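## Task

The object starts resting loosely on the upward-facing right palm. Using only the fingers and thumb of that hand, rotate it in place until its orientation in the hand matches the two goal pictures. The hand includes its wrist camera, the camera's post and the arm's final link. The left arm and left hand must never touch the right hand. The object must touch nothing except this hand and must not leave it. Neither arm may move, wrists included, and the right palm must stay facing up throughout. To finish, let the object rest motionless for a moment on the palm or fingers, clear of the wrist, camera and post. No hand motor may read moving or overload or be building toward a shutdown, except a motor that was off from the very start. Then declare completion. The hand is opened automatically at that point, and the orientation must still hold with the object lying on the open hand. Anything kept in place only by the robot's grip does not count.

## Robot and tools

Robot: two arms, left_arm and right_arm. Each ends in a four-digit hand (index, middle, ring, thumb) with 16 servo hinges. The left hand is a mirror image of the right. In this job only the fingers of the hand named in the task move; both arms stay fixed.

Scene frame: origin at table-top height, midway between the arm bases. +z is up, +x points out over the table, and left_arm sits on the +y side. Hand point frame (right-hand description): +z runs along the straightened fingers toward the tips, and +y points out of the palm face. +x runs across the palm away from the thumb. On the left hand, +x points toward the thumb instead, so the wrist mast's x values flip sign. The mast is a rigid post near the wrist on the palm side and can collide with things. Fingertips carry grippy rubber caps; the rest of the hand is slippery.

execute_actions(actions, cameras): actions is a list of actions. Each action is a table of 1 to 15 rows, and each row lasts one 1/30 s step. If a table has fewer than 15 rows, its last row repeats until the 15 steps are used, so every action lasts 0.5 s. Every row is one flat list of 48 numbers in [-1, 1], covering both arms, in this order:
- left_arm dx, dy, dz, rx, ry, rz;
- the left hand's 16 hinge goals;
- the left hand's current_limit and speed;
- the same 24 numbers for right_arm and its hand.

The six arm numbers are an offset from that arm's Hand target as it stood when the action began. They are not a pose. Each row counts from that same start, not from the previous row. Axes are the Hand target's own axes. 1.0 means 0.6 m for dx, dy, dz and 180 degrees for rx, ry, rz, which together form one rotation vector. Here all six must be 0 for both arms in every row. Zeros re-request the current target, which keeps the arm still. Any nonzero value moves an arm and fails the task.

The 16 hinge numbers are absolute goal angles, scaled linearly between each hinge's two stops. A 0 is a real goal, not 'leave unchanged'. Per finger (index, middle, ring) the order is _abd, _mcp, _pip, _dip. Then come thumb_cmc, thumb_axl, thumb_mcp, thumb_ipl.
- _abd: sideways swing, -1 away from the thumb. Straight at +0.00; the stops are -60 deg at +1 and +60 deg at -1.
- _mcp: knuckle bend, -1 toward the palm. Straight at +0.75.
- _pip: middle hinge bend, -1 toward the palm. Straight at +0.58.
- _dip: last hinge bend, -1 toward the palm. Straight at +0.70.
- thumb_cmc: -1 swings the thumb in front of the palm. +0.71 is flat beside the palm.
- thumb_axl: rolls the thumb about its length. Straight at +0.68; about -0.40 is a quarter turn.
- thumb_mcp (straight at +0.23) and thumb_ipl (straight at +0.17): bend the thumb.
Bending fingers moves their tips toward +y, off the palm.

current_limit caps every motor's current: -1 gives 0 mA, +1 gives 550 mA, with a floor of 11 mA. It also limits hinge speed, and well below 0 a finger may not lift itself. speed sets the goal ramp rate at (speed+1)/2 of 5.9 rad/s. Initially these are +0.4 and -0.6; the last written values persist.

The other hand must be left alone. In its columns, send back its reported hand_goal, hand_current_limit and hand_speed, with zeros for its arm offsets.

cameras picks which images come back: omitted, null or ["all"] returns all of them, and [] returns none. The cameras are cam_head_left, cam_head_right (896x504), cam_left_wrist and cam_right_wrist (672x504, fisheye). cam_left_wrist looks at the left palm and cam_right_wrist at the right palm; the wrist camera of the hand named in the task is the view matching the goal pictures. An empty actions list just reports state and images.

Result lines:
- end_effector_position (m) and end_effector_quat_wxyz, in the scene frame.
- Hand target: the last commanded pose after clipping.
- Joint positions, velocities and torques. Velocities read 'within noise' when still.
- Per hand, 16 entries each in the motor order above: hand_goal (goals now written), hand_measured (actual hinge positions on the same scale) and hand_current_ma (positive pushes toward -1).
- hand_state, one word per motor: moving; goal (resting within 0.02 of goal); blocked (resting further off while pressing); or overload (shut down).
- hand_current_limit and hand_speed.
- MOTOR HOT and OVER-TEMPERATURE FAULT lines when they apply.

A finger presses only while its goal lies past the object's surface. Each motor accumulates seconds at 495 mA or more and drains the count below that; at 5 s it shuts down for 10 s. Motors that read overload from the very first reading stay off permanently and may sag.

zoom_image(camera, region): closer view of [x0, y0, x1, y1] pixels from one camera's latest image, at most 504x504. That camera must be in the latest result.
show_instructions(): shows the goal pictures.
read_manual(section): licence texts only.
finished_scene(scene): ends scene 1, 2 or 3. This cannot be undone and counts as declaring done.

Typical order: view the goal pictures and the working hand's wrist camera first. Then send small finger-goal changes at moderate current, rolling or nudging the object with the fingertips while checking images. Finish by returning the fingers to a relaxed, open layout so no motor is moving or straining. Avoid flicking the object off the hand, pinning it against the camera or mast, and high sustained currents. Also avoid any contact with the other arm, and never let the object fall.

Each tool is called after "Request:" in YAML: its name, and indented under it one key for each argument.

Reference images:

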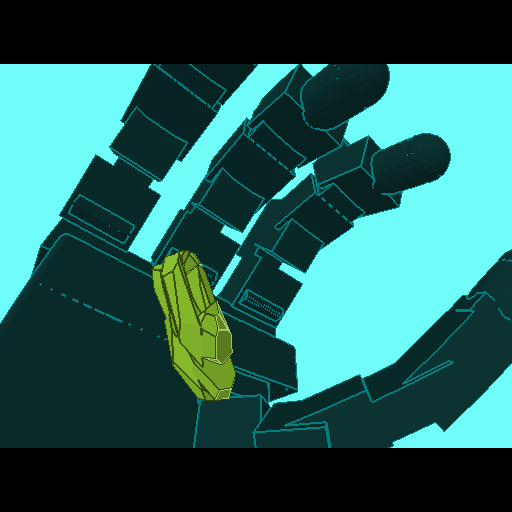

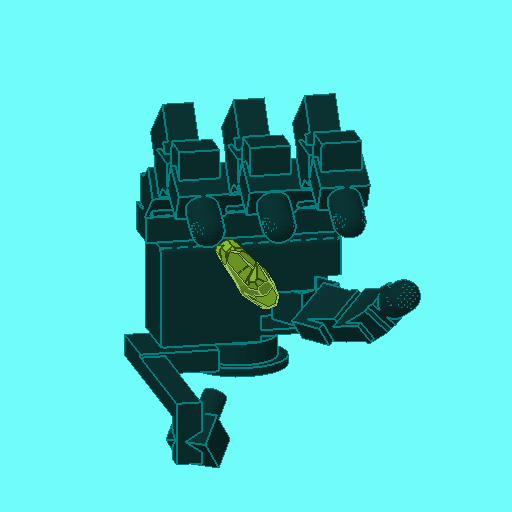

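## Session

Request:
execute_actions:
  actions: []

Request:
show_instructions:

Request:
zoom_image:
  camera: "cam_right_wrist"
  region: [100, 180, 420, 420]

Request:
zoom_image:
  camera: "cam_head_right"
  region: [685, 200, 755, 270]

Scene clock: 0.00 s.
left_arm: end_effector_position=(+0.3915, +0.8158, +0.5604) hand_goal=(+0.000, +0.754, +0.576, +0.696, +0.000, +0.754, +0.576, +0.696, +0.000, +0.754, +0.576, +0.696, +0.714, +0.678, +0.226, +0.168) hand_measured=(+0.000, +0.754, +0.576, +0.696, +0.000, +0.754, +0.576, +0.696, +0.000, +0.754, +0.576, +0.696, +0.714, +0.678, +0.226, +0.168) hand_current_ma=(+0, +0, +0, +0, +0, +0, +0, +0, +0, +0, +0, +0, +0, +0, +0, +0) hand_state=(goal, goal, goal, goal, goal, goal, goal, goal, goal, goal, goal, goal, goal, goal, goal, goal) hand_current_limit=0.40 hand_speed=-0.60 end_effector_quat_wxyz=(+0.299, +0.295, +0.656, +0.627) | right_arm: end_effector_position=(+0.3702, -0.1063, +0.3980) hand_goal=(+0.000, +0.046, -0.008, +0.280, +0.000, +0.046, -0.008, +0.280, +0.000, +0.046, -0.008, +0.280, -0.104, +0.266, +0.032, -0.018) hand_measured=(+0.000, +0.060, -0.006, +0.282, +0.000, +0.060, -0.006, +0.282, +0.000, +0.058, -0.006, +0.282, -0.092, +0.270, +0.034, -0.016) hand_current_ma=(+0, +23, +2, +2, +0, +23, +2, +2, +0, +22, +2, +2, +20, +7, +2, +2) hand_state=(goal, goal, goal, goal, goal, goal, goal, goal, goal, goal, goal, goal, goal, goal, goal, goal) hand_current_limit=0.40 hand_speed=-0.60 end_effector_quat_wxyz=(+0.331, +0.313, +0.633, +0.627)
Joint positions: left_arm=[0.662 1.032 1.017 -0.021 0.002 -0.022] | right_arm=[0.688 1.131 0.609 0.527 0.065 -0.027]
Joint velocities: within noise
Joint torques (N m): no reading
Motor temperatures (°C): left_arm=[28 31 32 25 25 24] | right_arm=[28 30 30 28 25 26]
Heat: left arm: hottest elbow 32 °C; right arm: hottest shoulder 30 °C.
Hand target: left_arm +0.3891, +0.8138, +0.5818; +0.305, +0.290, +0.644, +0.639 | right_arm +0.3709, -0.1057, +0.4198; +0.337, +0.306, +0.618, +0.641
camera_calibration:
cam_left_wrist: T_world_to_cam=[[0.516374, -0.646013, -0.562161, 0.600418], [-0.812368, -0.161821, -0.560244, 0.716787], [0.270955, 0.745977, -0.60836, -0.252017], [0, 0, 0, 1]] pos_world=[0.34054, 0.691867, 0.58579]
cam_right_wrist: T_world_to_cam=[[0.45112, -0.596412, 0.663915, -0.463572], [-0.27238, -0.800429, -0.533969, 0.190813], [0.849882, 0.060047, -0.52354, 0.0293919], [0, 0, 0, 1]] pos_world=[0.236121, -0.125512, 0.425049]

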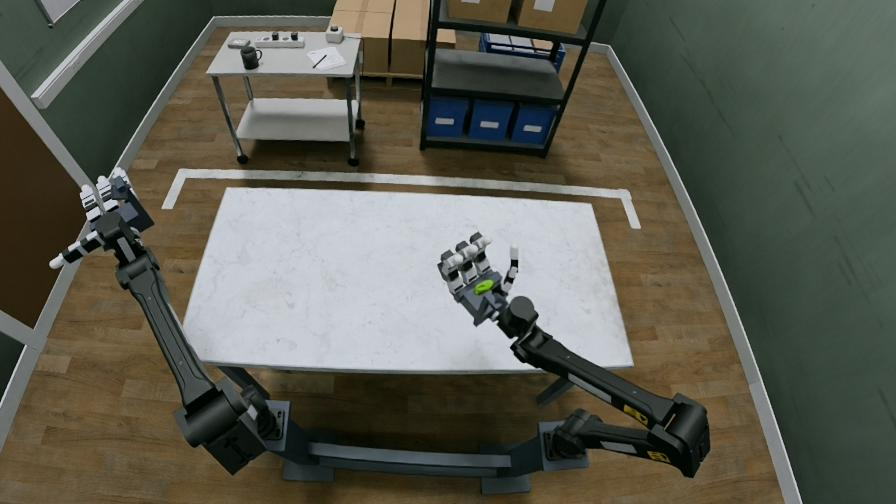

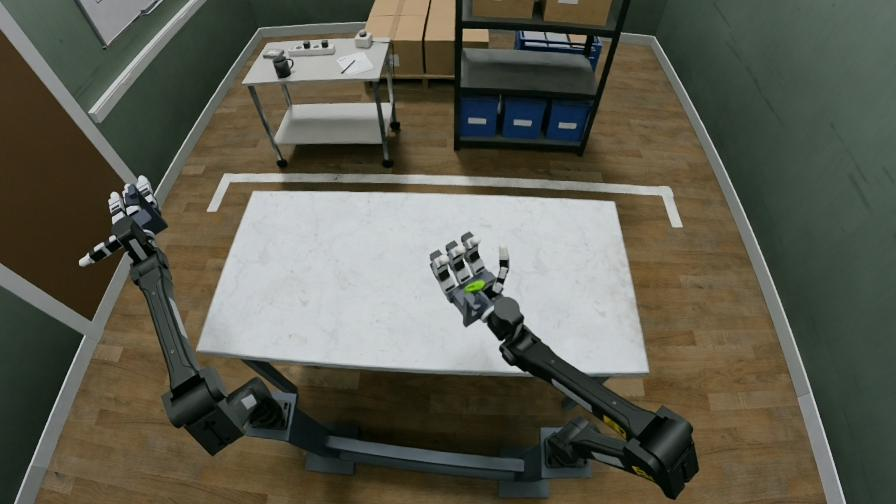

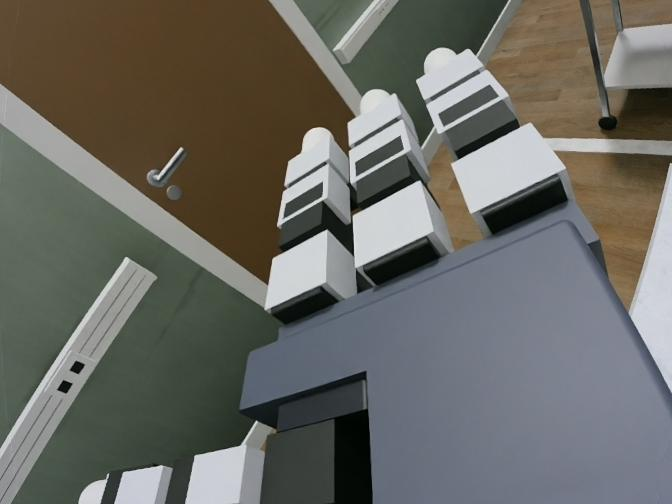

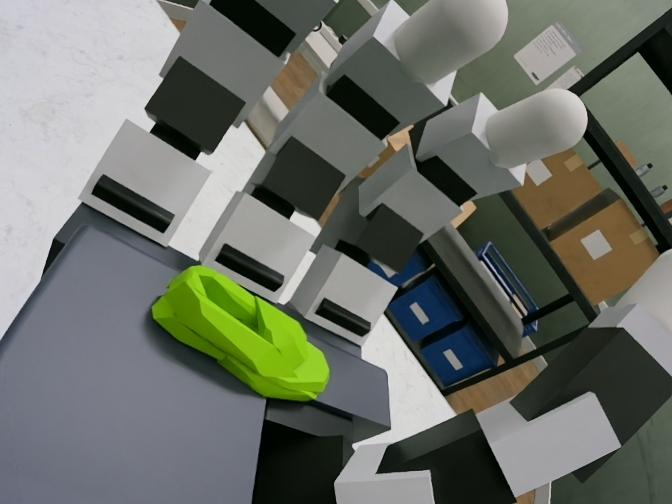

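Reference images for this scene: goal picture from the wrist camera place, goal picture looking into the palm.

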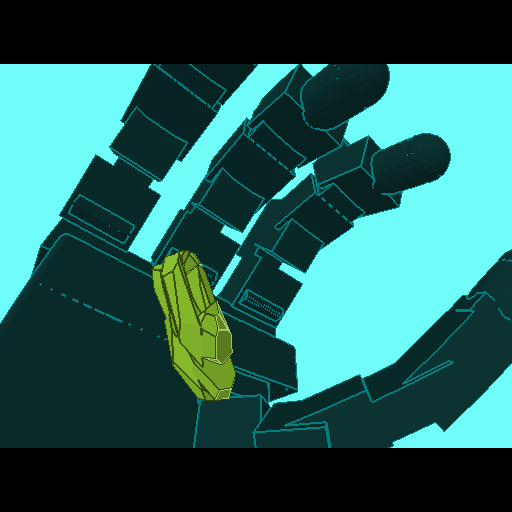

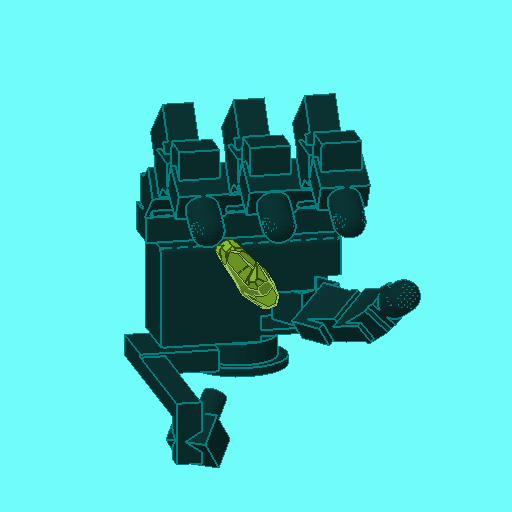

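Scaled by 1.575 from the camera's 672x504 image, which has a finer 960x720 frame.

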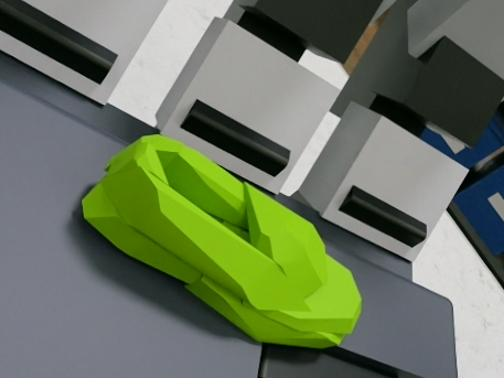

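Scaled by 7.200 from the camera's 896x504 image, which has a finer 1280x720 frame.

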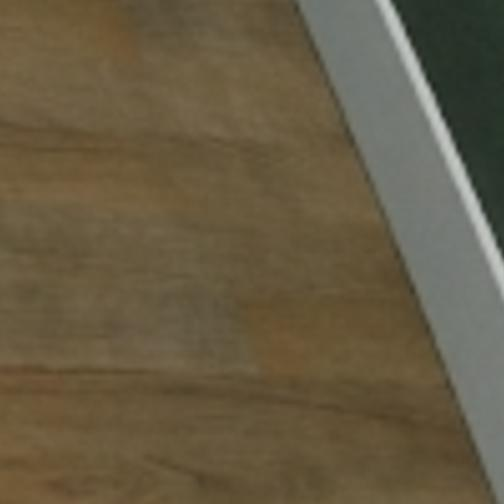

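Request:
execute_actions:
  actions:
    - [[0,0,0,0,0,0,0,0.754,0.576,0.696,0,0.754,0.576,0.696,0,0.754,0.576,0.696,0.714,0.678,0.226,0.168,0.4,-0.6,0,0,0,0,0,0,0,0.274,0.3,0.3,-0.33,0.274,-0.008,0.28,0,0.046,-0.008,0.28,-0.104,0.266,0.032,-0.018,0.2,-0.6]]
    - [[0,0,0,0,0,0,0,0.754,0.576,0.696,0,0.754,0.576,0.696,0,0.754,0.576,0.696,0.714,0.678,0.226,0.168,0.4,-0.6,0,0,0,0,0,0,0,0.274,0.3,0.3,-0.33,0.274,-0.008,-0.812,0,0.046,-0.008,0.28,-0.104,0.266,0.032,-0.018,0.2,-0.6]]
    - [[0,0,0,0,0,0,0,0.754,0.576,0.696,0,0.754,0.576,0.696,0,0.754,0.576,0.696,0.714,0.678,0.226,0.168,0.4,-0.6,0,0,0,0,0,0,0,0.274,0.3,0.3,-0.33,0.274,-0.31,-0.812,0,0.046,-0.008,0.28,-0.104,0.266,0.032,-0.018,0.2,-0.6]]
    - [[0,0,0,0,0,0,0,0.754,0.576,0.696,0,0.754,0.576,0.696,0,0.754,0.576,0.696,0.714,0.678,0.226,0.168,0.4,-0.6,0,0,0,0,0,0,0,0.274,0.3,0.3,-0.33,0.332,-0.784,-0.768,0,0.046,-0.008,0.28,-0.104,0.266,0.032,-0.018,0,-0.7]]
    - [[0,0,0,0,0,0,0,0.754,0.576,0.696,0,0.754,0.576,0.696,0,0.754,0.576,0.696,0.714,0.678,0.226,0.168,0.4,-0.6,0,0,0,0,0,0,0,0.274,0.3,0.3,-0.33,0.2,-0.88,-0.55,0,0.046,-0.008,0.28,-0.104,0.266,0.032,-0.018,0,-0.7]]
  cameras: ["cam_right_wrist","cam_head_left"]

Request:
zoom_image:
  camera: "cam_head_left"
  region: [450, 250, 520, 320]

Scene clock: 20.93 s.
left_arm: end_effector_position=(+0.3915, +0.8158, +0.5604) hand_goal=(+0.000, +0.754, +0.576, +0.696, +0.000, +0.754, +0.576, +0.696, +0.000, +0.754, +0.576, +0.696, +0.714, +0.678, +0.226, +0.168) hand_measured=(+0.000, +0.762, +0.576, +0.696, +0.000, +0.764, +0.576, +0.696, +0.000, +0.762, +0.576, +0.696, +0.724, +0.678, +0.226, +0.168) hand_current_ma=(+0, +15, +1, +0, +0, +18, +1, +0, +0, +14, +1, +0, +16, -1, +0, +0) hand_state=(goal, goal, goal, goal, goal, goal, goal, goal, goal, goal, goal, goal, goal, goal, goal, goal) hand_current_limit=0.40 hand_speed=-0.60 end_effector_quat_wxyz=(+0.299, +0.295, +0.656, +0.627) | right_arm: end_effector_position=(+0.3702, -0.1063, +0.3980) hand_goal=(+0.000, +0.274, +0.300, +0.300, -0.330, +0.200, -0.880, -0.550, +0.000, +0.046, -0.008, +0.280, -0.104, +0.266, +0.032, -0.018) hand_measured=(+0.000, +0.280, +0.300, +0.298, -0.328, +0.212, -0.880, -0.554, -0.004, +0.050, -0.008, +0.282, -0.092, +0.270, +0.034, -0.016) hand_current_ma=(+0, +9, -1, -2, +2, +20, +0, -3, -3, +3, +0, +2, +20, +7, +2, +2) hand_state=(goal, goal, goal, goal, goal, goal, goal, goal, goal, goal, goal, goal, goal, goal, goal, goal) hand_current_limit=0.00 hand_speed=-0.70 end_effector_quat_wxyz=(+0.331, +0.313, +0.633, +0.627)
Joint positions: left_arm=[0.662 1.032 1.017 -0.021 0.002 -0.022] | right_arm=[0.688 1.131 0.609 0.527 0.065 -0.027]
Joint torques (N m): left_arm=[0.09 -6.48 12.34 3.95 -0.02 0.12] | right_arm=[-0.21 -6.95 13.42 3.48 0.19 0.03]
Motor temperatures (°C): left_arm=[28 31 44 25 25 24] | right_arm=[28 30 32 29 25 26]
Heat: left arm: hottest elbow 44 °C; right arm: hottest elbow 32 °C.
Hand target: left_arm +0.3891, +0.8138, +0.5818; +0.305, +0.290, +0.644, +0.639 | right_arm +0.3709, -0.1057, +0.4198; +0.337, +0.306, +0.618, +0.641
Off the commanded pose: left_arm 0.022 m, 2 deg | right_arm 0.022 m, 3 deg.
camera_calibration:
cam_right_wrist: T_world_to_cam=[[0.45112, -0.596412, 0.663915, -0.463572], [-0.27238, -0.800429, -0.533969, 0.190813], [0.849882, 0.060047, -0.52354, 0.0293919], [0, 0, 0, 1]]
Images, in order: cam_head_left, cam_right_wrist.

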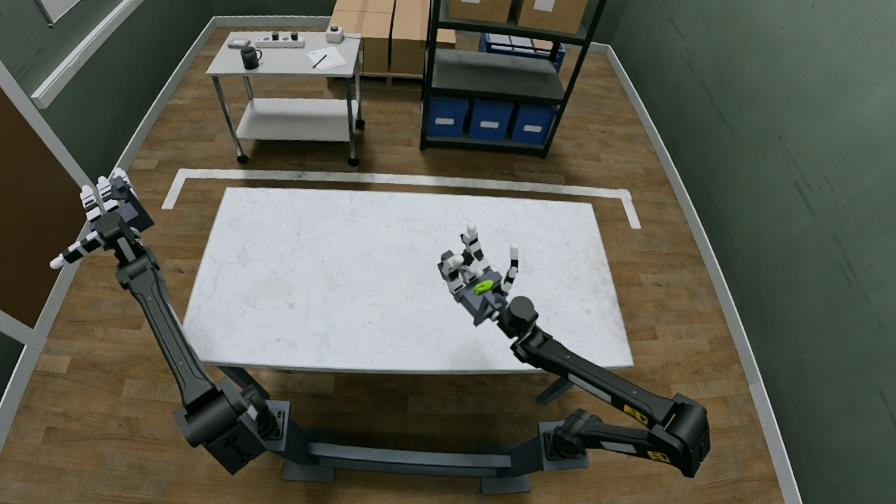

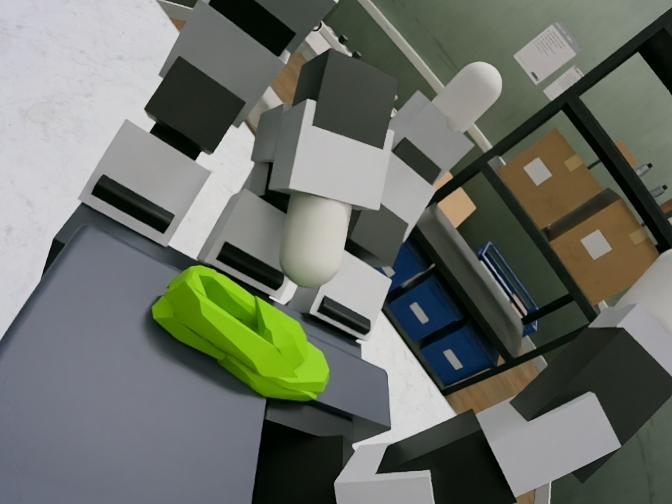

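Scaled by 7.200 from the camera's 896x504 image, which has a finer 1280x720 frame.

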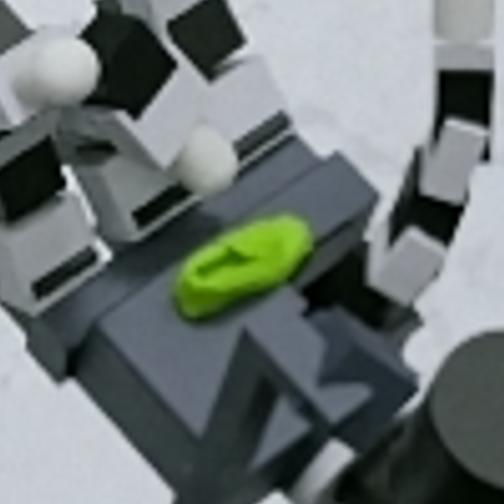

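Request:
execute_actions:
  actions:
    - [[0,0,0,0,0,0,0,0.754,0.576,0.696,0,0.754,0.576,0.696,0,0.754,0.576,0.696,0.714,0.678,0.226,0.168,0.4,-0.6,0,0,0,0,0,0,0,0.274,0.3,0.3,-0.33,0.0,-0.9,-0.3,0,0.046,-0.008,0.28,-0.104,0.266,0.032,-0.018,0,-0.75]]
    - [[0,0,0,0,0,0,0,0.754,0.576,0.696,0,0.754,0.576,0.696,0,0.754,0.576,0.696,0.714,0.678,0.226,0.168,0.4,-0.6,0,0,0,0,0,0,0,0.274,0.3,0.3,-0.33,-0.167,-0.87,-0.16,0,0.046,-0.008,0.28,-0.104,0.266,0.032,-0.018,0,-0.78]]
  cameras: ["cam_right_wrist","cam_head_left"]

Request:
zoom_image:
  camera: "cam_head_left"
  region: [450, 250, 520, 320]

Scene clock: 26.57 s.
left_arm: end_effector_position=(+0.3915, +0.8158, +0.5604) hand_goal=(+0.000, +0.754, +0.576, +0.696, +0.000, +0.754, +0.576, +0.696, +0.000, +0.754, +0.576, +0.696, +0.714, +0.678, +0.226, +0.168) hand_measured=(+0.000, +0.762, +0.576, +0.696, +0.000, +0.764, +0.576, +0.696, +0.000, +0.762, +0.576, +0.696, +0.724, +0.678, +0.226, +0.168) hand_current_ma=(+0, +15, +1, +0, +0, +18, +1, +0, +0, +14, +1, +0, +16, -1, +0, +0) hand_state=(goal, goal, goal, goal, goal, goal, goal, goal, goal, goal, goal, goal, goal, goal, goal, goal) hand_current_limit=0.40 hand_speed=-0.60 end_effector_quat_wxyz=(+0.299, +0.295, +0.656, +0.627) | right_arm: end_effector_position=(+0.3702, -0.1063, +0.3980) hand_goal=(+0.000, +0.274, +0.300, +0.300, -0.330, -0.166, -0.870, -0.160, +0.000, +0.046, -0.008, +0.280, -0.104, +0.266, +0.032, -0.018) hand_measured=(+0.000, +0.280, +0.300, +0.298, -0.330, -0.138, -0.864, -0.158, -0.004, +0.050, -0.008, +0.282, -0.092, +0.270, +0.034, -0.016) hand_current_ma=(+0, +9, -1, -2, +0, +66, +8, +1, -3, +3, +0, +2, +20, +7, +2, +2) hand_state=(goal, goal, goal, goal, goal, blocked, goal, goal, goal, goal, goal, goal, goal, goal, goal, goal) hand_current_limit=0.00 hand_speed=-0.78 end_effector_quat_wxyz=(+0.331, +0.313, +0.633, +0.627)
Joint positions: left_arm=[0.662 1.032 1.017 -0.021 0.002 -0.022] | right_arm=[0.688 1.131 0.609 0.527 0.065 -0.027]
Joint torques (N m): left_arm=[-0.09 -6.53 12.34 3.95 -0.03 0.12] | right_arm=[-0.26 -6.95 13.41 3.44 0.18 0.03]
Hand target: left_arm +0.3891, +0.8138, +0.5818; +0.305, +0.290, +0.644, +0.639 | right_arm +0.3709, -0.1057, +0.4198; +0.337, +0.306, +0.618, +0.641
Off the commanded pose: left_arm 0.022 m, 2 deg | right_arm 0.022 m, 3 deg.
camera_calibration:
cam_right_wrist: T_world_to_cam=[[0.45112, -0.596412, 0.663915, -0.463572], [-0.27238, -0.800429, -0.533969, 0.190813], [0.849882, 0.060047, -0.52354, 0.0293919], [0, 0, 0, 1]]
Images, in order: cam_head_left, cam_right_wrist.

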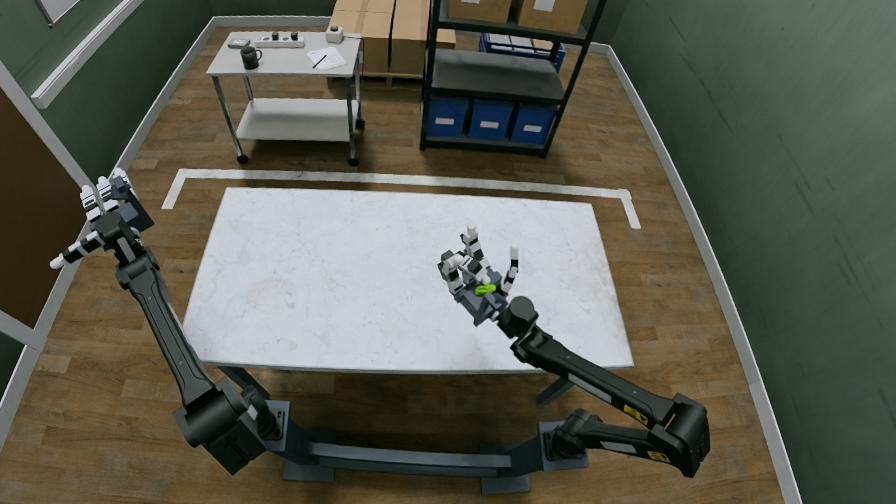

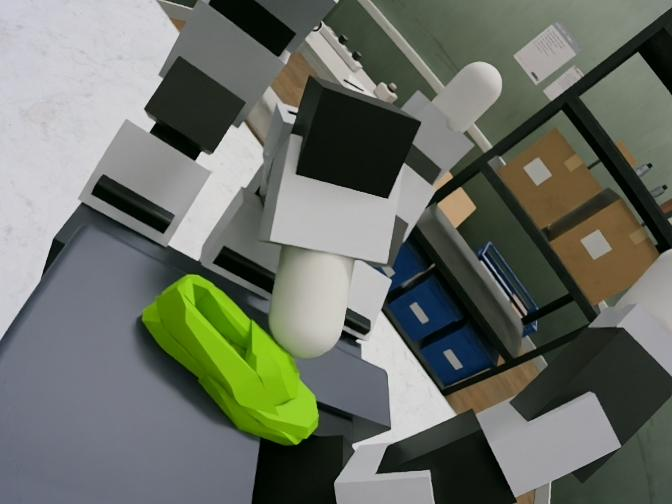

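Scaled by 7.200 from the camera's 896x504 image, which has a finer 1280x720 frame.

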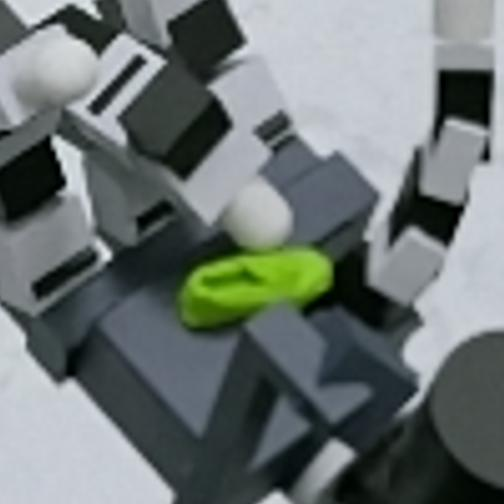

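Request:
execute_actions:
  actions:
    - [[0,0,0,0,0,0,0,0.754,0.576,0.696,0,0.754,0.576,0.696,0,0.754,0.576,0.696,0.714,0.678,0.226,0.168,0.4,-0.6,0,0,0,0,0,0,0,0.274,0.3,0.3,-0.33,-0.31,-0.77,-0.097,0,0.046,-0.008,0.28,-0.104,0.266,0.032,-0.018,0,-0.78]]
  cameras: ["cam_right_wrist","cam_head_left"]

Request:
zoom_image:
  camera: "cam_head_left"
  region: [450, 250, 520, 320]

Request:
zoom_image:
  camera: "cam_right_wrist"
  region: [100, 230, 380, 490]

Scene clock: 30.27 s.
left_arm: end_effector_position=(+0.3915, +0.8158, +0.5604) hand_goal=(+0.000, +0.754, +0.576, +0.696, +0.000, +0.754, +0.576, +0.696, +0.000, +0.754, +0.576, +0.696, +0.714, +0.678, +0.226, +0.168) hand_measured=(+0.000, +0.762, +0.576, +0.696, +0.000, +0.764, +0.576, +0.696, +0.000, +0.762, +0.576, +0.696, +0.724, +0.678, +0.226, +0.168) hand_current_ma=(+0, +15, +1, +0, +0, +18, +1, +0, +0, +14, +1, +0, +16, -1, +0, +0) hand_state=(goal, goal, goal, goal, goal, goal, goal, goal, goal, goal, goal, goal, goal, goal, goal, goal) hand_current_limit=0.40 hand_speed=-0.60 end_effector_quat_wxyz=(+0.299, +0.295, +0.656, +0.627) | right_arm: end_effector_position=(+0.3702, -0.1063, +0.3980) hand_goal=(+0.000, +0.274, +0.300, +0.300, -0.330, -0.310, -0.770, -0.096, +0.000, +0.046, -0.008, +0.280, -0.104, +0.266, +0.032, -0.018) hand_measured=(+0.000, +0.280, +0.300, +0.298, -0.330, -0.282, -0.764, -0.096, -0.004, +0.050, -0.008, +0.282, -0.092, +0.270, +0.034, -0.016) hand_current_ma=(+0, +9, -1, -2, +0, +64, +6, +1, -3, +3, +0, +2, +20, +7, +2, +2) hand_state=(goal, goal, goal, goal, goal, blocked, goal, goal, goal, goal, goal, goal, goal, goal, goal, goal) hand_current_limit=0.00 hand_speed=-0.78 end_effector_quat_wxyz=(+0.331, +0.313, +0.633, +0.627)
Joint positions: left_arm=[0.662 1.032 1.017 -0.021 0.002 -0.022] | right_arm=[0.688 1.131 0.609 0.527 0.065 -0.027]
Joint torques (N m): left_arm=[0.03 -6.53 12.34 3.96 -0.02 0.13] | right_arm=[-0.21 -6.89 13.41 3.43 0.18 0.02]
Hand target: left_arm +0.3891, +0.8138, +0.5818; +0.305, +0.290, +0.644, +0.639 | right_arm +0.3709, -0.1057, +0.4198; +0.337, +0.306, +0.618, +0.641
Off the commanded pose: left_arm 0.022 m, 2 deg | right_arm 0.022 m, 3 deg.
camera_calibration:
cam_right_wrist: T_world_to_cam=[[0.45112, -0.596412, 0.663915, -0.463572], [-0.27238, -0.800429, -0.533969, 0.190813], [0.849882, 0.060047, -0.52354, 0.0293919], [0, 0, 0, 1]]
Images, in order: cam_head_left, cam_right_wrist.

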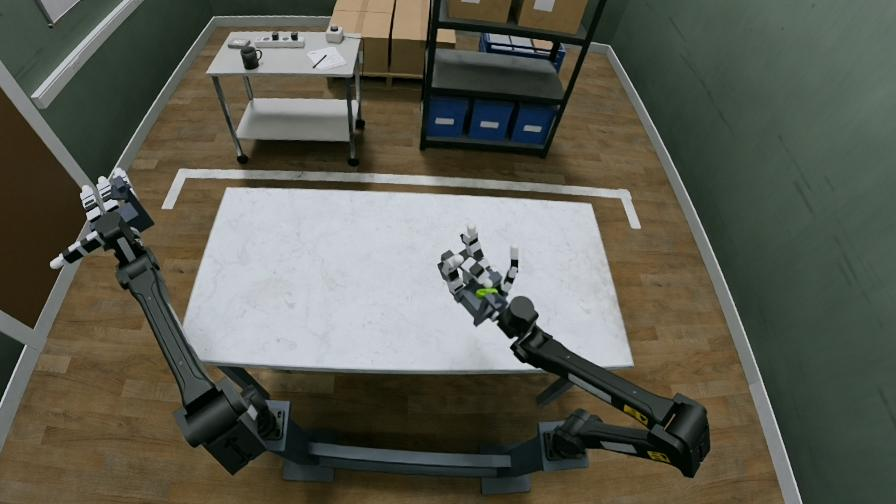

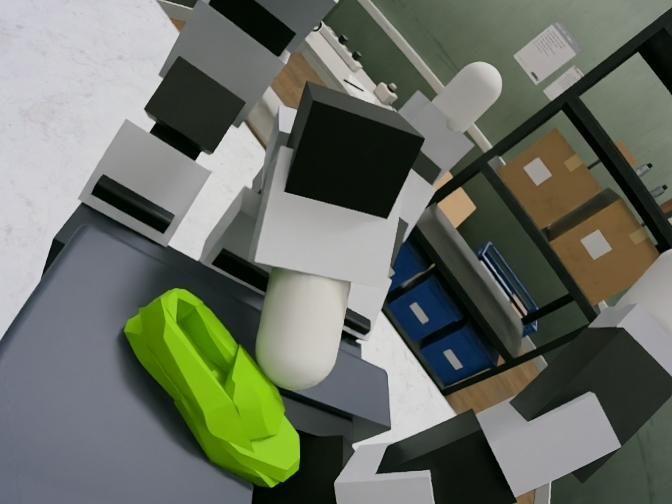

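Scaled by 7.200 from the camera's 896x504 image, which has a finer 1280x720 frame.

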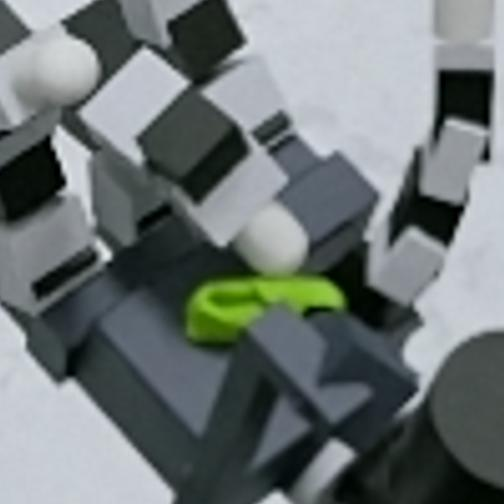

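Scaled by 1.800 from the camera's 672x504 image, which has a finer 960x720 frame.

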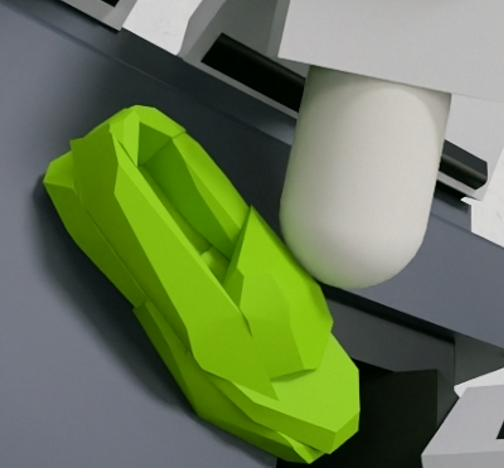

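Request:
execute_actions:
  actions:
    - [[0,0,0,0,0,0,0,0.754,0.576,0.696,0,0.754,0.576,0.696,0,0.754,0.576,0.696,0.714,0.678,0.226,0.168,0.4,-0.6,0,0,0,0,0,0,0,0.274,0.3,0.3,-0.33,-0.31,-0.77,-0.097,0,0.046,0.241,-0.281,-0.104,0.266,0.032,-0.018,0,-0.7]]
    - [[0,0,0,0,0,0,0,0.754,0.576,0.696,0,0.754,0.576,0.696,0,0.754,0.576,0.696,0.714,0.678,0.226,0.168,0.4,-0.6,0,0,0,0,0,0,0,0.274,0.3,0.3,-0.33,-0.31,-0.77,-0.097,0,-0.4,0.241,-0.281,-0.104,0.266,0.032,-0.018,0,-0.7]]
    - [[0,0,0,0,0,0,0,0.754,0.576,0.696,0,0.754,0.576,0.696,0,0.754,0.576,0.696,0.714,0.678,0.226,0.168,0.4,-0.6,0,0,0,0,0,0,0,0.274,0.3,0.3,-0.33,-0.31,-0.77,-0.097,0,-0.73,0.241,-0.281,-0.104,0.266,0.032,-0.018,0,-0.7]]
  cameras: ["cam_right_wrist","cam_head_left"]

Request:
zoom_image:
  camera: "cam_head_left"
  region: [450, 250, 520, 320]

Scene clock: 59.33 s.
left_arm: end_effector_position=(+0.3915, +0.8158, +0.5604) hand_goal=(+0.000, +0.754, +0.576, +0.696, +0.000, +0.754, +0.576, +0.696, +0.000, +0.754, +0.576, +0.696, +0.714, +0.678, +0.226, +0.168) hand_measured=(+0.000, +0.762, +0.576, +0.696, +0.000, +0.764, +0.576, +0.696, +0.000, +0.762, +0.576, +0.696, +0.724, +0.678, +0.226, +0.168) hand_current_ma=(+0, +15, +1, +0, +0, +18, +1, +0, +0, +14, +1, +0, +16, -1, +0, +0) hand_state=(goal, goal, goal, goal, goal, goal, goal, goal, goal, goal, goal, goal, goal, goal, goal, goal) hand_current_limit=0.40 hand_speed=-0.60 end_effector_quat_wxyz=(+0.299, +0.295, +0.656, +0.627) | right_arm: end_effector_position=(+0.3702, -0.1063, +0.3980) hand_goal=(+0.000, +0.274, +0.300, +0.300, -0.330, -0.310, -0.770, -0.096, +0.000, -0.730, +0.242, -0.280, -0.104, +0.266, +0.032, -0.018) hand_measured=(+0.000, +0.280, +0.300, +0.298, -0.330, -0.282, -0.764, -0.096, -0.004, -0.732, +0.240, -0.278, -0.092, +0.270, +0.034, -0.016) hand_current_ma=(+0, +9, -1, -2, +0, +64, +6, +1, -3, -1, -1, +2, +20, +7, +2, +2) hand_state=(goal, goal, goal, goal, goal, blocked, goal, goal, goal, goal, goal, goal, goal, goal, goal, goal) hand_current_limit=0.00 hand_speed=-0.70 end_effector_quat_wxyz=(+0.331, +0.313, +0.633, +0.627)
Joint positions: left_arm=[0.662 1.032 1.017 -0.021 0.002 -0.022] | right_arm=[0.688 1.131 0.609 0.527 0.065 -0.027]
Joint torques (N m): left_arm=[0.03 -6.65 12.36 3.95 -0.02 0.13] | right_arm=[-0.21 -6.77 13.35 3.33 0.18 0.03]
Motor temperatures (°C): left_arm=[28 31 56 26 25 24] | right_arm=[28 31 36 29 25 26]
Heat: left arm: hottest elbow 56 °C; right arm: hottest elbow 36 °C.
Hand target: left_arm +0.3891, +0.8138, +0.5818; +0.305, +0.290, +0.644, +0.639 | right_arm +0.3709, -0.1057, +0.4198; +0.337, +0.306, +0.618, +0.641
Off the commanded pose: left_arm 0.022 m, 2 deg | right_arm 0.022 m, 3 deg.
camera_calibration:
cam_right_wrist: T_world_to_cam=[[0.45112, -0.596412, 0.663915, -0.463572], [-0.27238, -0.800429, -0.533969, 0.190813], [0.849882, 0.060047, -0.52354, 0.0293919], [0, 0, 0, 1]]
Images, in order: cam_head_left, cam_right_wrist.

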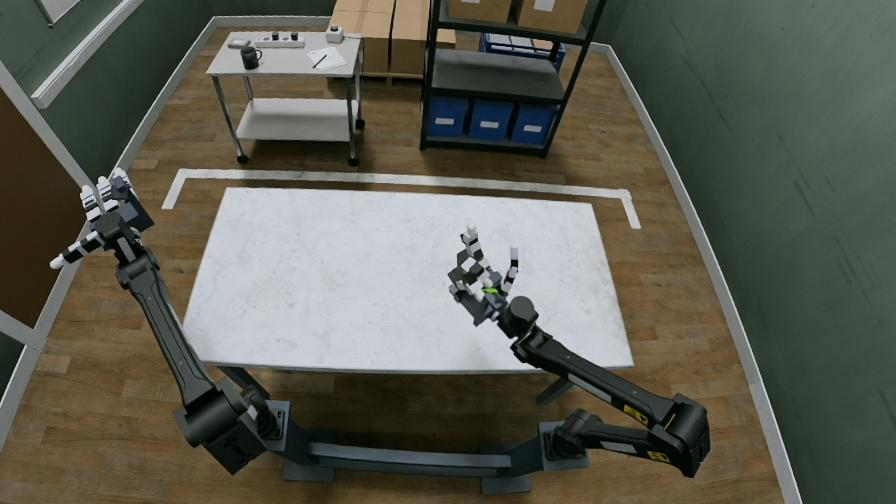

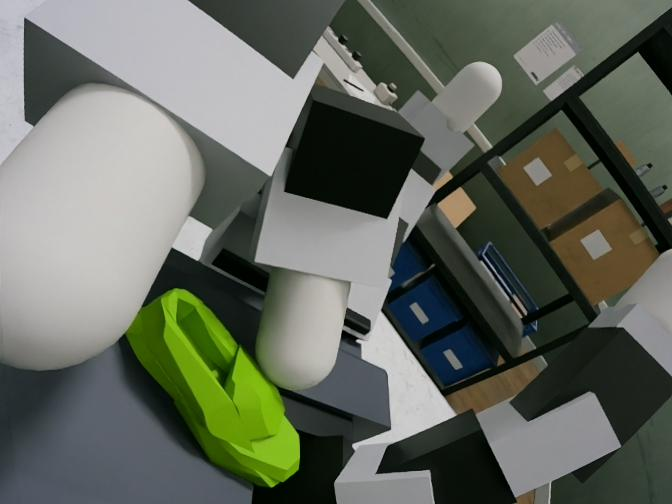

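Scaled by 7.200 from the camera's 896x504 image, which has a finer 1280x720 frame.

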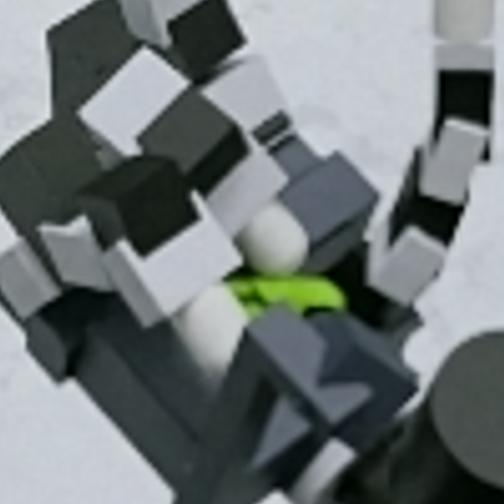

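Request:
execute_actions:
  actions:
    - [[0,0,0,0,0,0,0,0.754,0.576,0.696,0,0.754,0.576,0.696,0,0.754,0.576,0.696,0.714,0.678,0.226,0.168,0.4,-0.6,0,0,0,0,0,0,0,0.274,0.3,0.3,-0.33,-0.31,-0.77,-0.097,0,-0.589,-0.41,0.197,-0.104,0.266,0.032,-0.018,0,-0.75]]
    - [[0,0,0,0,0,0,0,0.754,0.576,0.696,0,0.754,0.576,0.696,0,0.754,0.576,0.696,0.714,0.678,0.226,0.168,0.4,-0.6,0,0,0,0,0,0,0,0.274,0.3,0.3,-0.33,-0.31,-0.77,-0.097,0,-0.586,-0.815,0.596,-0.104,0.266,0.032,-0.018,0,-0.75]]
  cameras: ["cam_right_wrist","cam_head_left"]

Request:
zoom_image:
  camera: "cam_head_left"
  region: [450, 250, 520, 320]

Scene clock: 66.10 s.
left_arm: end_effector_position=(+0.3915, +0.8158, +0.5604) hand_goal=(+0.000, +0.754, +0.576, +0.696, +0.000, +0.754, +0.576, +0.696, +0.000, +0.754, +0.576, +0.696, +0.714, +0.678, +0.226, +0.168) hand_measured=(+0.000, +0.762, +0.576, +0.696, +0.000, +0.764, +0.576, +0.696, +0.000, +0.762, +0.576, +0.696, +0.724, +0.678, +0.226, +0.168) hand_current_ma=(+0, +15, +1, +0, +0, +18, +1, +0, +0, +14, +1, +0, +16, -1, +0, +0) hand_state=(goal, goal, goal, goal, goal, goal, goal, goal, goal, goal, goal, goal, goal, goal, goal, goal) hand_current_limit=0.40 hand_speed=-0.60 end_effector_quat_wxyz=(+0.299, +0.295, +0.656, +0.627) | right_arm: end_effector_position=(+0.3702, -0.1063, +0.3980) hand_goal=(+0.000, +0.274, +0.300, +0.300, -0.330, -0.310, -0.770, -0.096, +0.000, -0.586, -0.814, +0.596, -0.104, +0.266, +0.032, -0.018) hand_measured=(+0.000, +0.280, +0.300, +0.298, -0.330, -0.282, -0.764, -0.096, -0.004, -0.592, -0.814, +0.592, -0.092, +0.270, +0.034, -0.016) hand_current_ma=(+0, +9, -1, -2, +0, +64, +6, +1, -3, -9, +0, -3, +20, +7, +2, +2) hand_state=(goal, goal, goal, goal, goal, blocked, goal, goal, goal, goal, goal, goal, goal, goal, goal, goal) hand_current_limit=0.00 hand_speed=-0.75 end_effector_quat_wxyz=(+0.331, +0.313, +0.633, +0.627)
Joint positions: left_arm=[0.662 1.032 1.017 -0.021 0.002 -0.022] | right_arm=[0.688 1.131 0.609 0.527 0.065 -0.027]
Joint torques (N m): left_arm=[0.09 -6.65 12.33 3.99 -0.02 0.12] | right_arm=[-0.26 -6.71 13.34 3.34 0.18 0.02]
Hand target: left_arm +0.3891, +0.8138, +0.5818; +0.305, +0.290, +0.644, +0.639 | right_arm +0.3709, -0.1057, +0.4198; +0.337, +0.306, +0.618, +0.641
Off the commanded pose: left_arm 0.022 m, 2 deg | right_arm 0.022 m, 3 deg.
camera_calibration:
cam_right_wrist: T_world_to_cam=[[0.45112, -0.596412, 0.663915, -0.463572], [-0.27238, -0.800429, -0.533969, 0.190813], [0.849882, 0.060047, -0.52354, 0.0293919], [0, 0, 0, 1]]
Images, in order: cam_head_left, cam_right_wrist.

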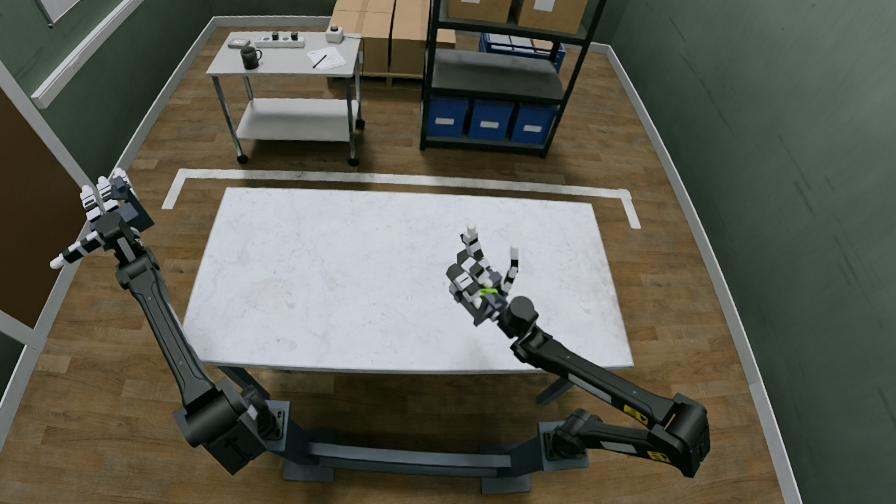

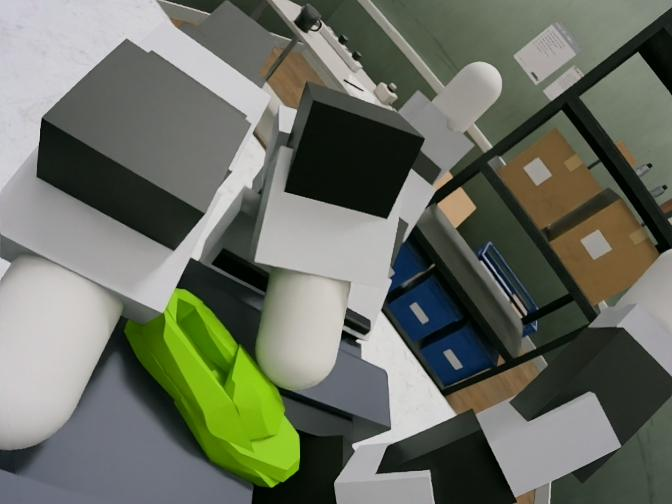

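Scaled by 7.200 from the camera's 896x504 image, which has a finer 1280x720 frame.

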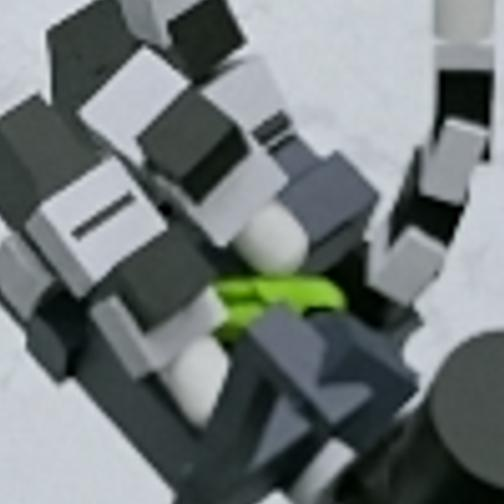

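Request:
execute_actions:
  actions:
    - [[0,0,0,0,0,0,0,0.754,0.576,0.696,0,0.754,0.576,0.696,0,0.754,0.576,0.696,0.714,0.678,0.226,0.168,0.4,-0.6,0,0,0,0,0,0,0,0.274,0.3,0.3,-0.33,-0.31,-0.77,-0.097,-0.6,-0.5,-0.82,0.37,-0.104,0.266,0.032,-0.018,0,-0.75]]
    - [[0,0,0,0,0,0,0,0.754,0.576,0.696,0,0.754,0.576,0.696,0,0.754,0.576,0.696,0.714,0.678,0.226,0.168,0.4,-0.6,0,0,0,0,0,0,0,0.274,0.3,0.3,-0.33,-0.31,-0.77,-0.097,-0.6,-0.39,-0.81,0.167,-0.104,0.266,0.032,-0.018,0,-0.75]]
  cameras: ["cam_right_wrist","cam_head_left"]

Request:
zoom_image:
  camera: "cam_head_left"
  region: [450, 250, 520, 320]

Scene clock: 70.77 s.
left_arm: end_effector_position=(+0.3915, +0.8158, +0.5604) hand_goal=(+0.000, +0.754, +0.576, +0.696, +0.000, +0.754, +0.576, +0.696, +0.000, +0.754, +0.576, +0.696, +0.714, +0.678, +0.226, +0.168) hand_measured=(+0.000, +0.762, +0.576, +0.696, +0.000, +0.764, +0.576, +0.696, +0.000, +0.762, +0.576, +0.696, +0.724, +0.678, +0.226, +0.168) hand_current_ma=(+0, +15, +1, +0, +0, +18, +1, +0, +0, +14, +1, +0, +16, -1, +0, +0) hand_state=(goal, goal, goal, goal, goal, goal, goal, goal, goal, goal, goal, goal, goal, goal, goal, goal) hand_current_limit=0.40 hand_speed=-0.60 end_effector_quat_wxyz=(+0.299, +0.295, +0.656, +0.627) | right_arm: end_effector_position=(+0.3702, -0.1063, +0.3980) hand_goal=(+0.000, +0.274, +0.300, +0.300, -0.330, -0.310, -0.770, -0.096, -0.600, -0.390, -0.810, +0.168, -0.104, +0.266, +0.032, -0.018) hand_measured=(+0.000, +0.280, +0.300, +0.298, -0.330, -0.282, -0.764, -0.096, -0.598, -0.394, -0.816, +0.170, -0.092, +0.270, +0.034, -0.016) hand_current_ma=(+0, +9, -1, -2, +0, +64, +6, +1, +2, -4, -8, +2, +20, +7, +2, +2) hand_state=(goal, goal, goal, goal, goal, blocked, goal, goal, goal, goal, goal, goal, goal, goal, goal, goal) hand_current_limit=0.00 hand_speed=-0.75 end_effector_quat_wxyz=(+0.331, +0.313, +0.633, +0.627)
Joint positions: left_arm=[0.662 1.032 1.017 -0.021 0.002 -0.022] | right_arm=[0.688 1.131 0.609 0.527 0.065 -0.027]
Joint torques (N m): left_arm=[0.03 -6.53 12.33 3.95 -0.02 0.13] | right_arm=[-0.15 -6.71 13.35 3.36 0.18 0.03]
Hand target: left_arm +0.3891, +0.8138, +0.5818; +0.305, +0.290, +0.644, +0.639 | right_arm +0.3709, -0.1057, +0.4198; +0.337, +0.306, +0.618, +0.641
Off the commanded pose: left_arm 0.022 m, 2 deg | right_arm 0.022 m, 3 deg.
camera_calibration:
cam_right_wrist: T_world_to_cam=[[0.45112, -0.596412, 0.663915, -0.463572], [-0.27238, -0.800429, -0.533969, 0.190813], [0.849882, 0.060047, -0.52354, 0.0293919], [0, 0, 0, 1]]
Images, in order: cam_head_left, cam_right_wrist.

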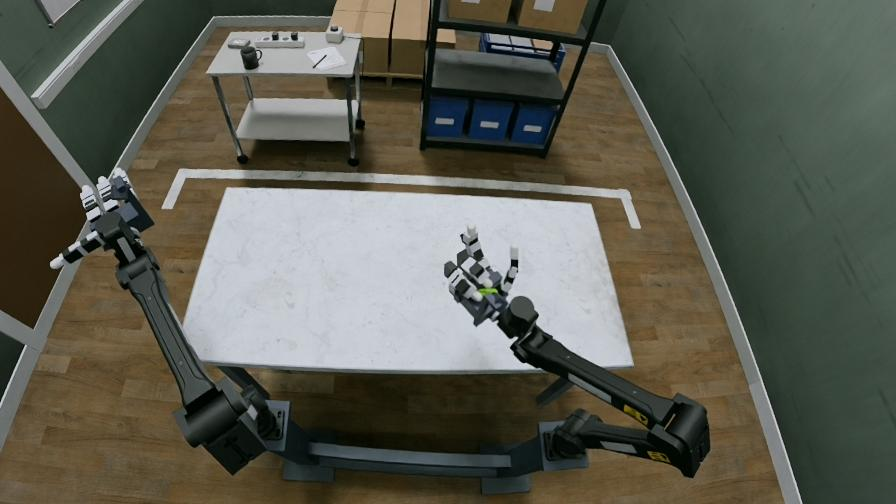

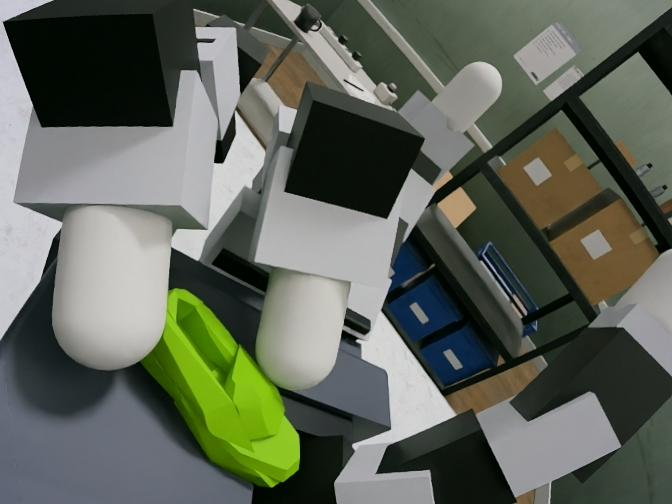

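Scaled by 7.200 from the camera's 896x504 image, which has a finer 1280x720 frame.

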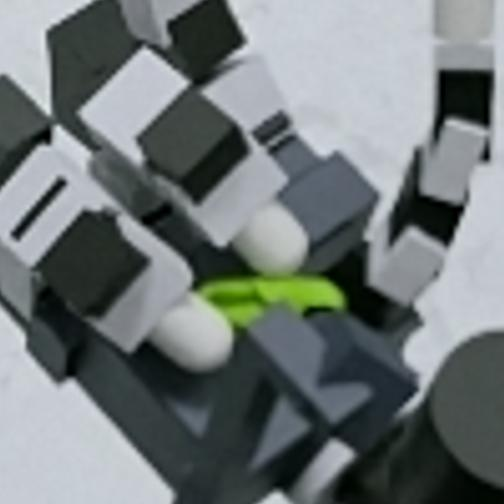

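Request:
execute_actions:
  actions:
    - [[0,0,0,0,0,0,0,0.754,0.576,0.696,0,0.754,0.576,0.696,0,0.754,0.576,0.696,0.714,0.678,0.226,0.168,0.4,-0.6,0,0,0,0,0,0,0,0.274,0.3,0.3,-0.33,-0.31,-0.77,-0.097,-0.75,-0.241,-0.92,0.117,-0.104,0.266,0.032,-0.018,0,-0.78]]
    - [[0,0,0,0,0,0,0,0.754,0.576,0.696,0,0.754,0.576,0.696,0,0.754,0.576,0.696,0.714,0.678,0.226,0.168,0.4,-0.6,0,0,0,0,0,0,0,0.274,0.3,0.3,-0.33,-0.31,-0.77,-0.097,-0.9,-0.16,-0.92,0.02,-0.104,0.266,0.032,-0.018,0,-0.78]]
  cameras: ["cam_right_wrist","cam_head_left"]

Request:
zoom_image:
  camera: "cam_head_left"
  region: [450, 250, 520, 320]

Scene clock: 76.27 s.
left_arm: end_effector_position=(+0.3915, +0.8158, +0.5604) hand_goal=(+0.000, +0.754, +0.576, +0.696, +0.000, +0.754, +0.576, +0.696, +0.000, +0.754, +0.576, +0.696, +0.714, +0.678, +0.226, +0.168) hand_measured=(+0.000, +0.762, +0.576, +0.696, +0.000, +0.764, +0.576, +0.696, +0.000, +0.762, +0.576, +0.696, +0.724, +0.678, +0.226, +0.168) hand_current_ma=(+0, +15, +1, +0, +0, +18, +1, +0, +0, +14, +1, +0, +16, -1, +0, +0) hand_state=(goal, goal, goal, goal, goal, goal, goal, goal, goal, goal, goal, goal, goal, goal, goal, goal) hand_current_limit=0.40 hand_speed=-0.60 end_effector_quat_wxyz=(+0.299, +0.295, +0.656, +0.627) | right_arm: end_effector_position=(+0.3702, -0.1063, +0.3980) hand_goal=(+0.000, +0.274, +0.300, +0.300, -0.330, -0.310, -0.770, -0.096, -0.900, -0.160, -0.920, +0.020, -0.104, +0.266, +0.032, -0.018) hand_measured=(+0.000, +0.280, +0.300, +0.298, -0.330, -0.298, -0.770, -0.096, -0.860, -0.170, -0.914, +0.030, -0.092, +0.270, +0.034, -0.016) hand_current_ma=(+0, +9, -1, -2, -1, +19, -1, +1, +77, -17, +8, +16, +20, +7, +2, +2) hand_state=(goal, goal, goal, goal, goal, goal, goal, goal, blocked, goal, goal, goal, goal, goal, goal, goal) hand_current_limit=0.00 hand_speed=-0.78 end_effector_quat_wxyz=(+0.331, +0.313, +0.633, +0.627)
Joint positions: left_arm=[0.662 1.032 1.017 -0.021 0.002 -0.022] | right_arm=[0.688 1.131 0.609 0.527 0.065 -0.027]
Joint torques (N m): left_arm=[0.03 -6.53 12.34 3.93 -0.02 0.12] | right_arm=[-0.21 -6.83 13.34 3.38 0.18 0.02]
Hand target: left_arm +0.3891, +0.8138, +0.5818; +0.305, +0.290, +0.644, +0.639 | right_arm +0.3709, -0.1057, +0.4198; +0.337, +0.306, +0.618, +0.641
Off the commanded pose: left_arm 0.022 m, 2 deg | right_arm 0.022 m, 3 deg.
camera_calibration:
cam_right_wrist: T_world_to_cam=[[0.45112, -0.596412, 0.663915, -0.463572], [-0.27238, -0.800429, -0.533969, 0.190813], [0.849882, 0.060047, -0.52354, 0.0293919], [0, 0, 0, 1]]
Images, in order: cam_head_left, cam_right_wrist.

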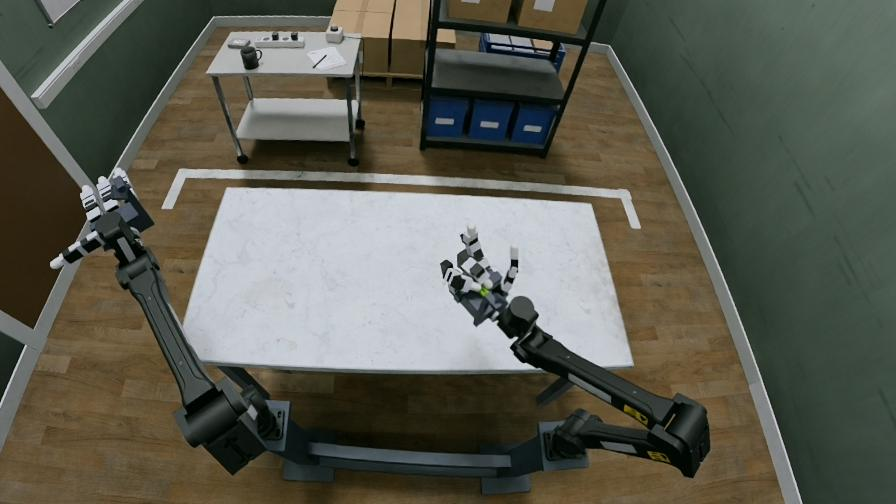

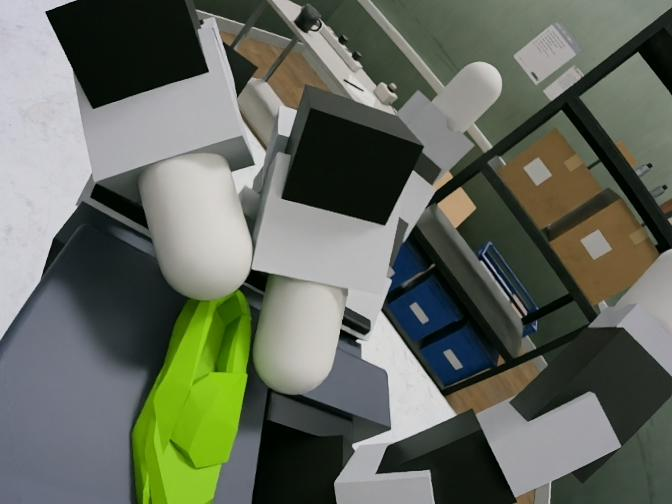

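Scaled by 7.200 from the camera's 896x504 image, which has a finer 1280x720 frame.

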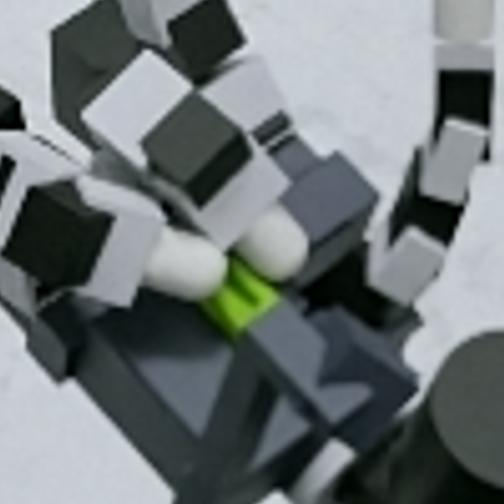

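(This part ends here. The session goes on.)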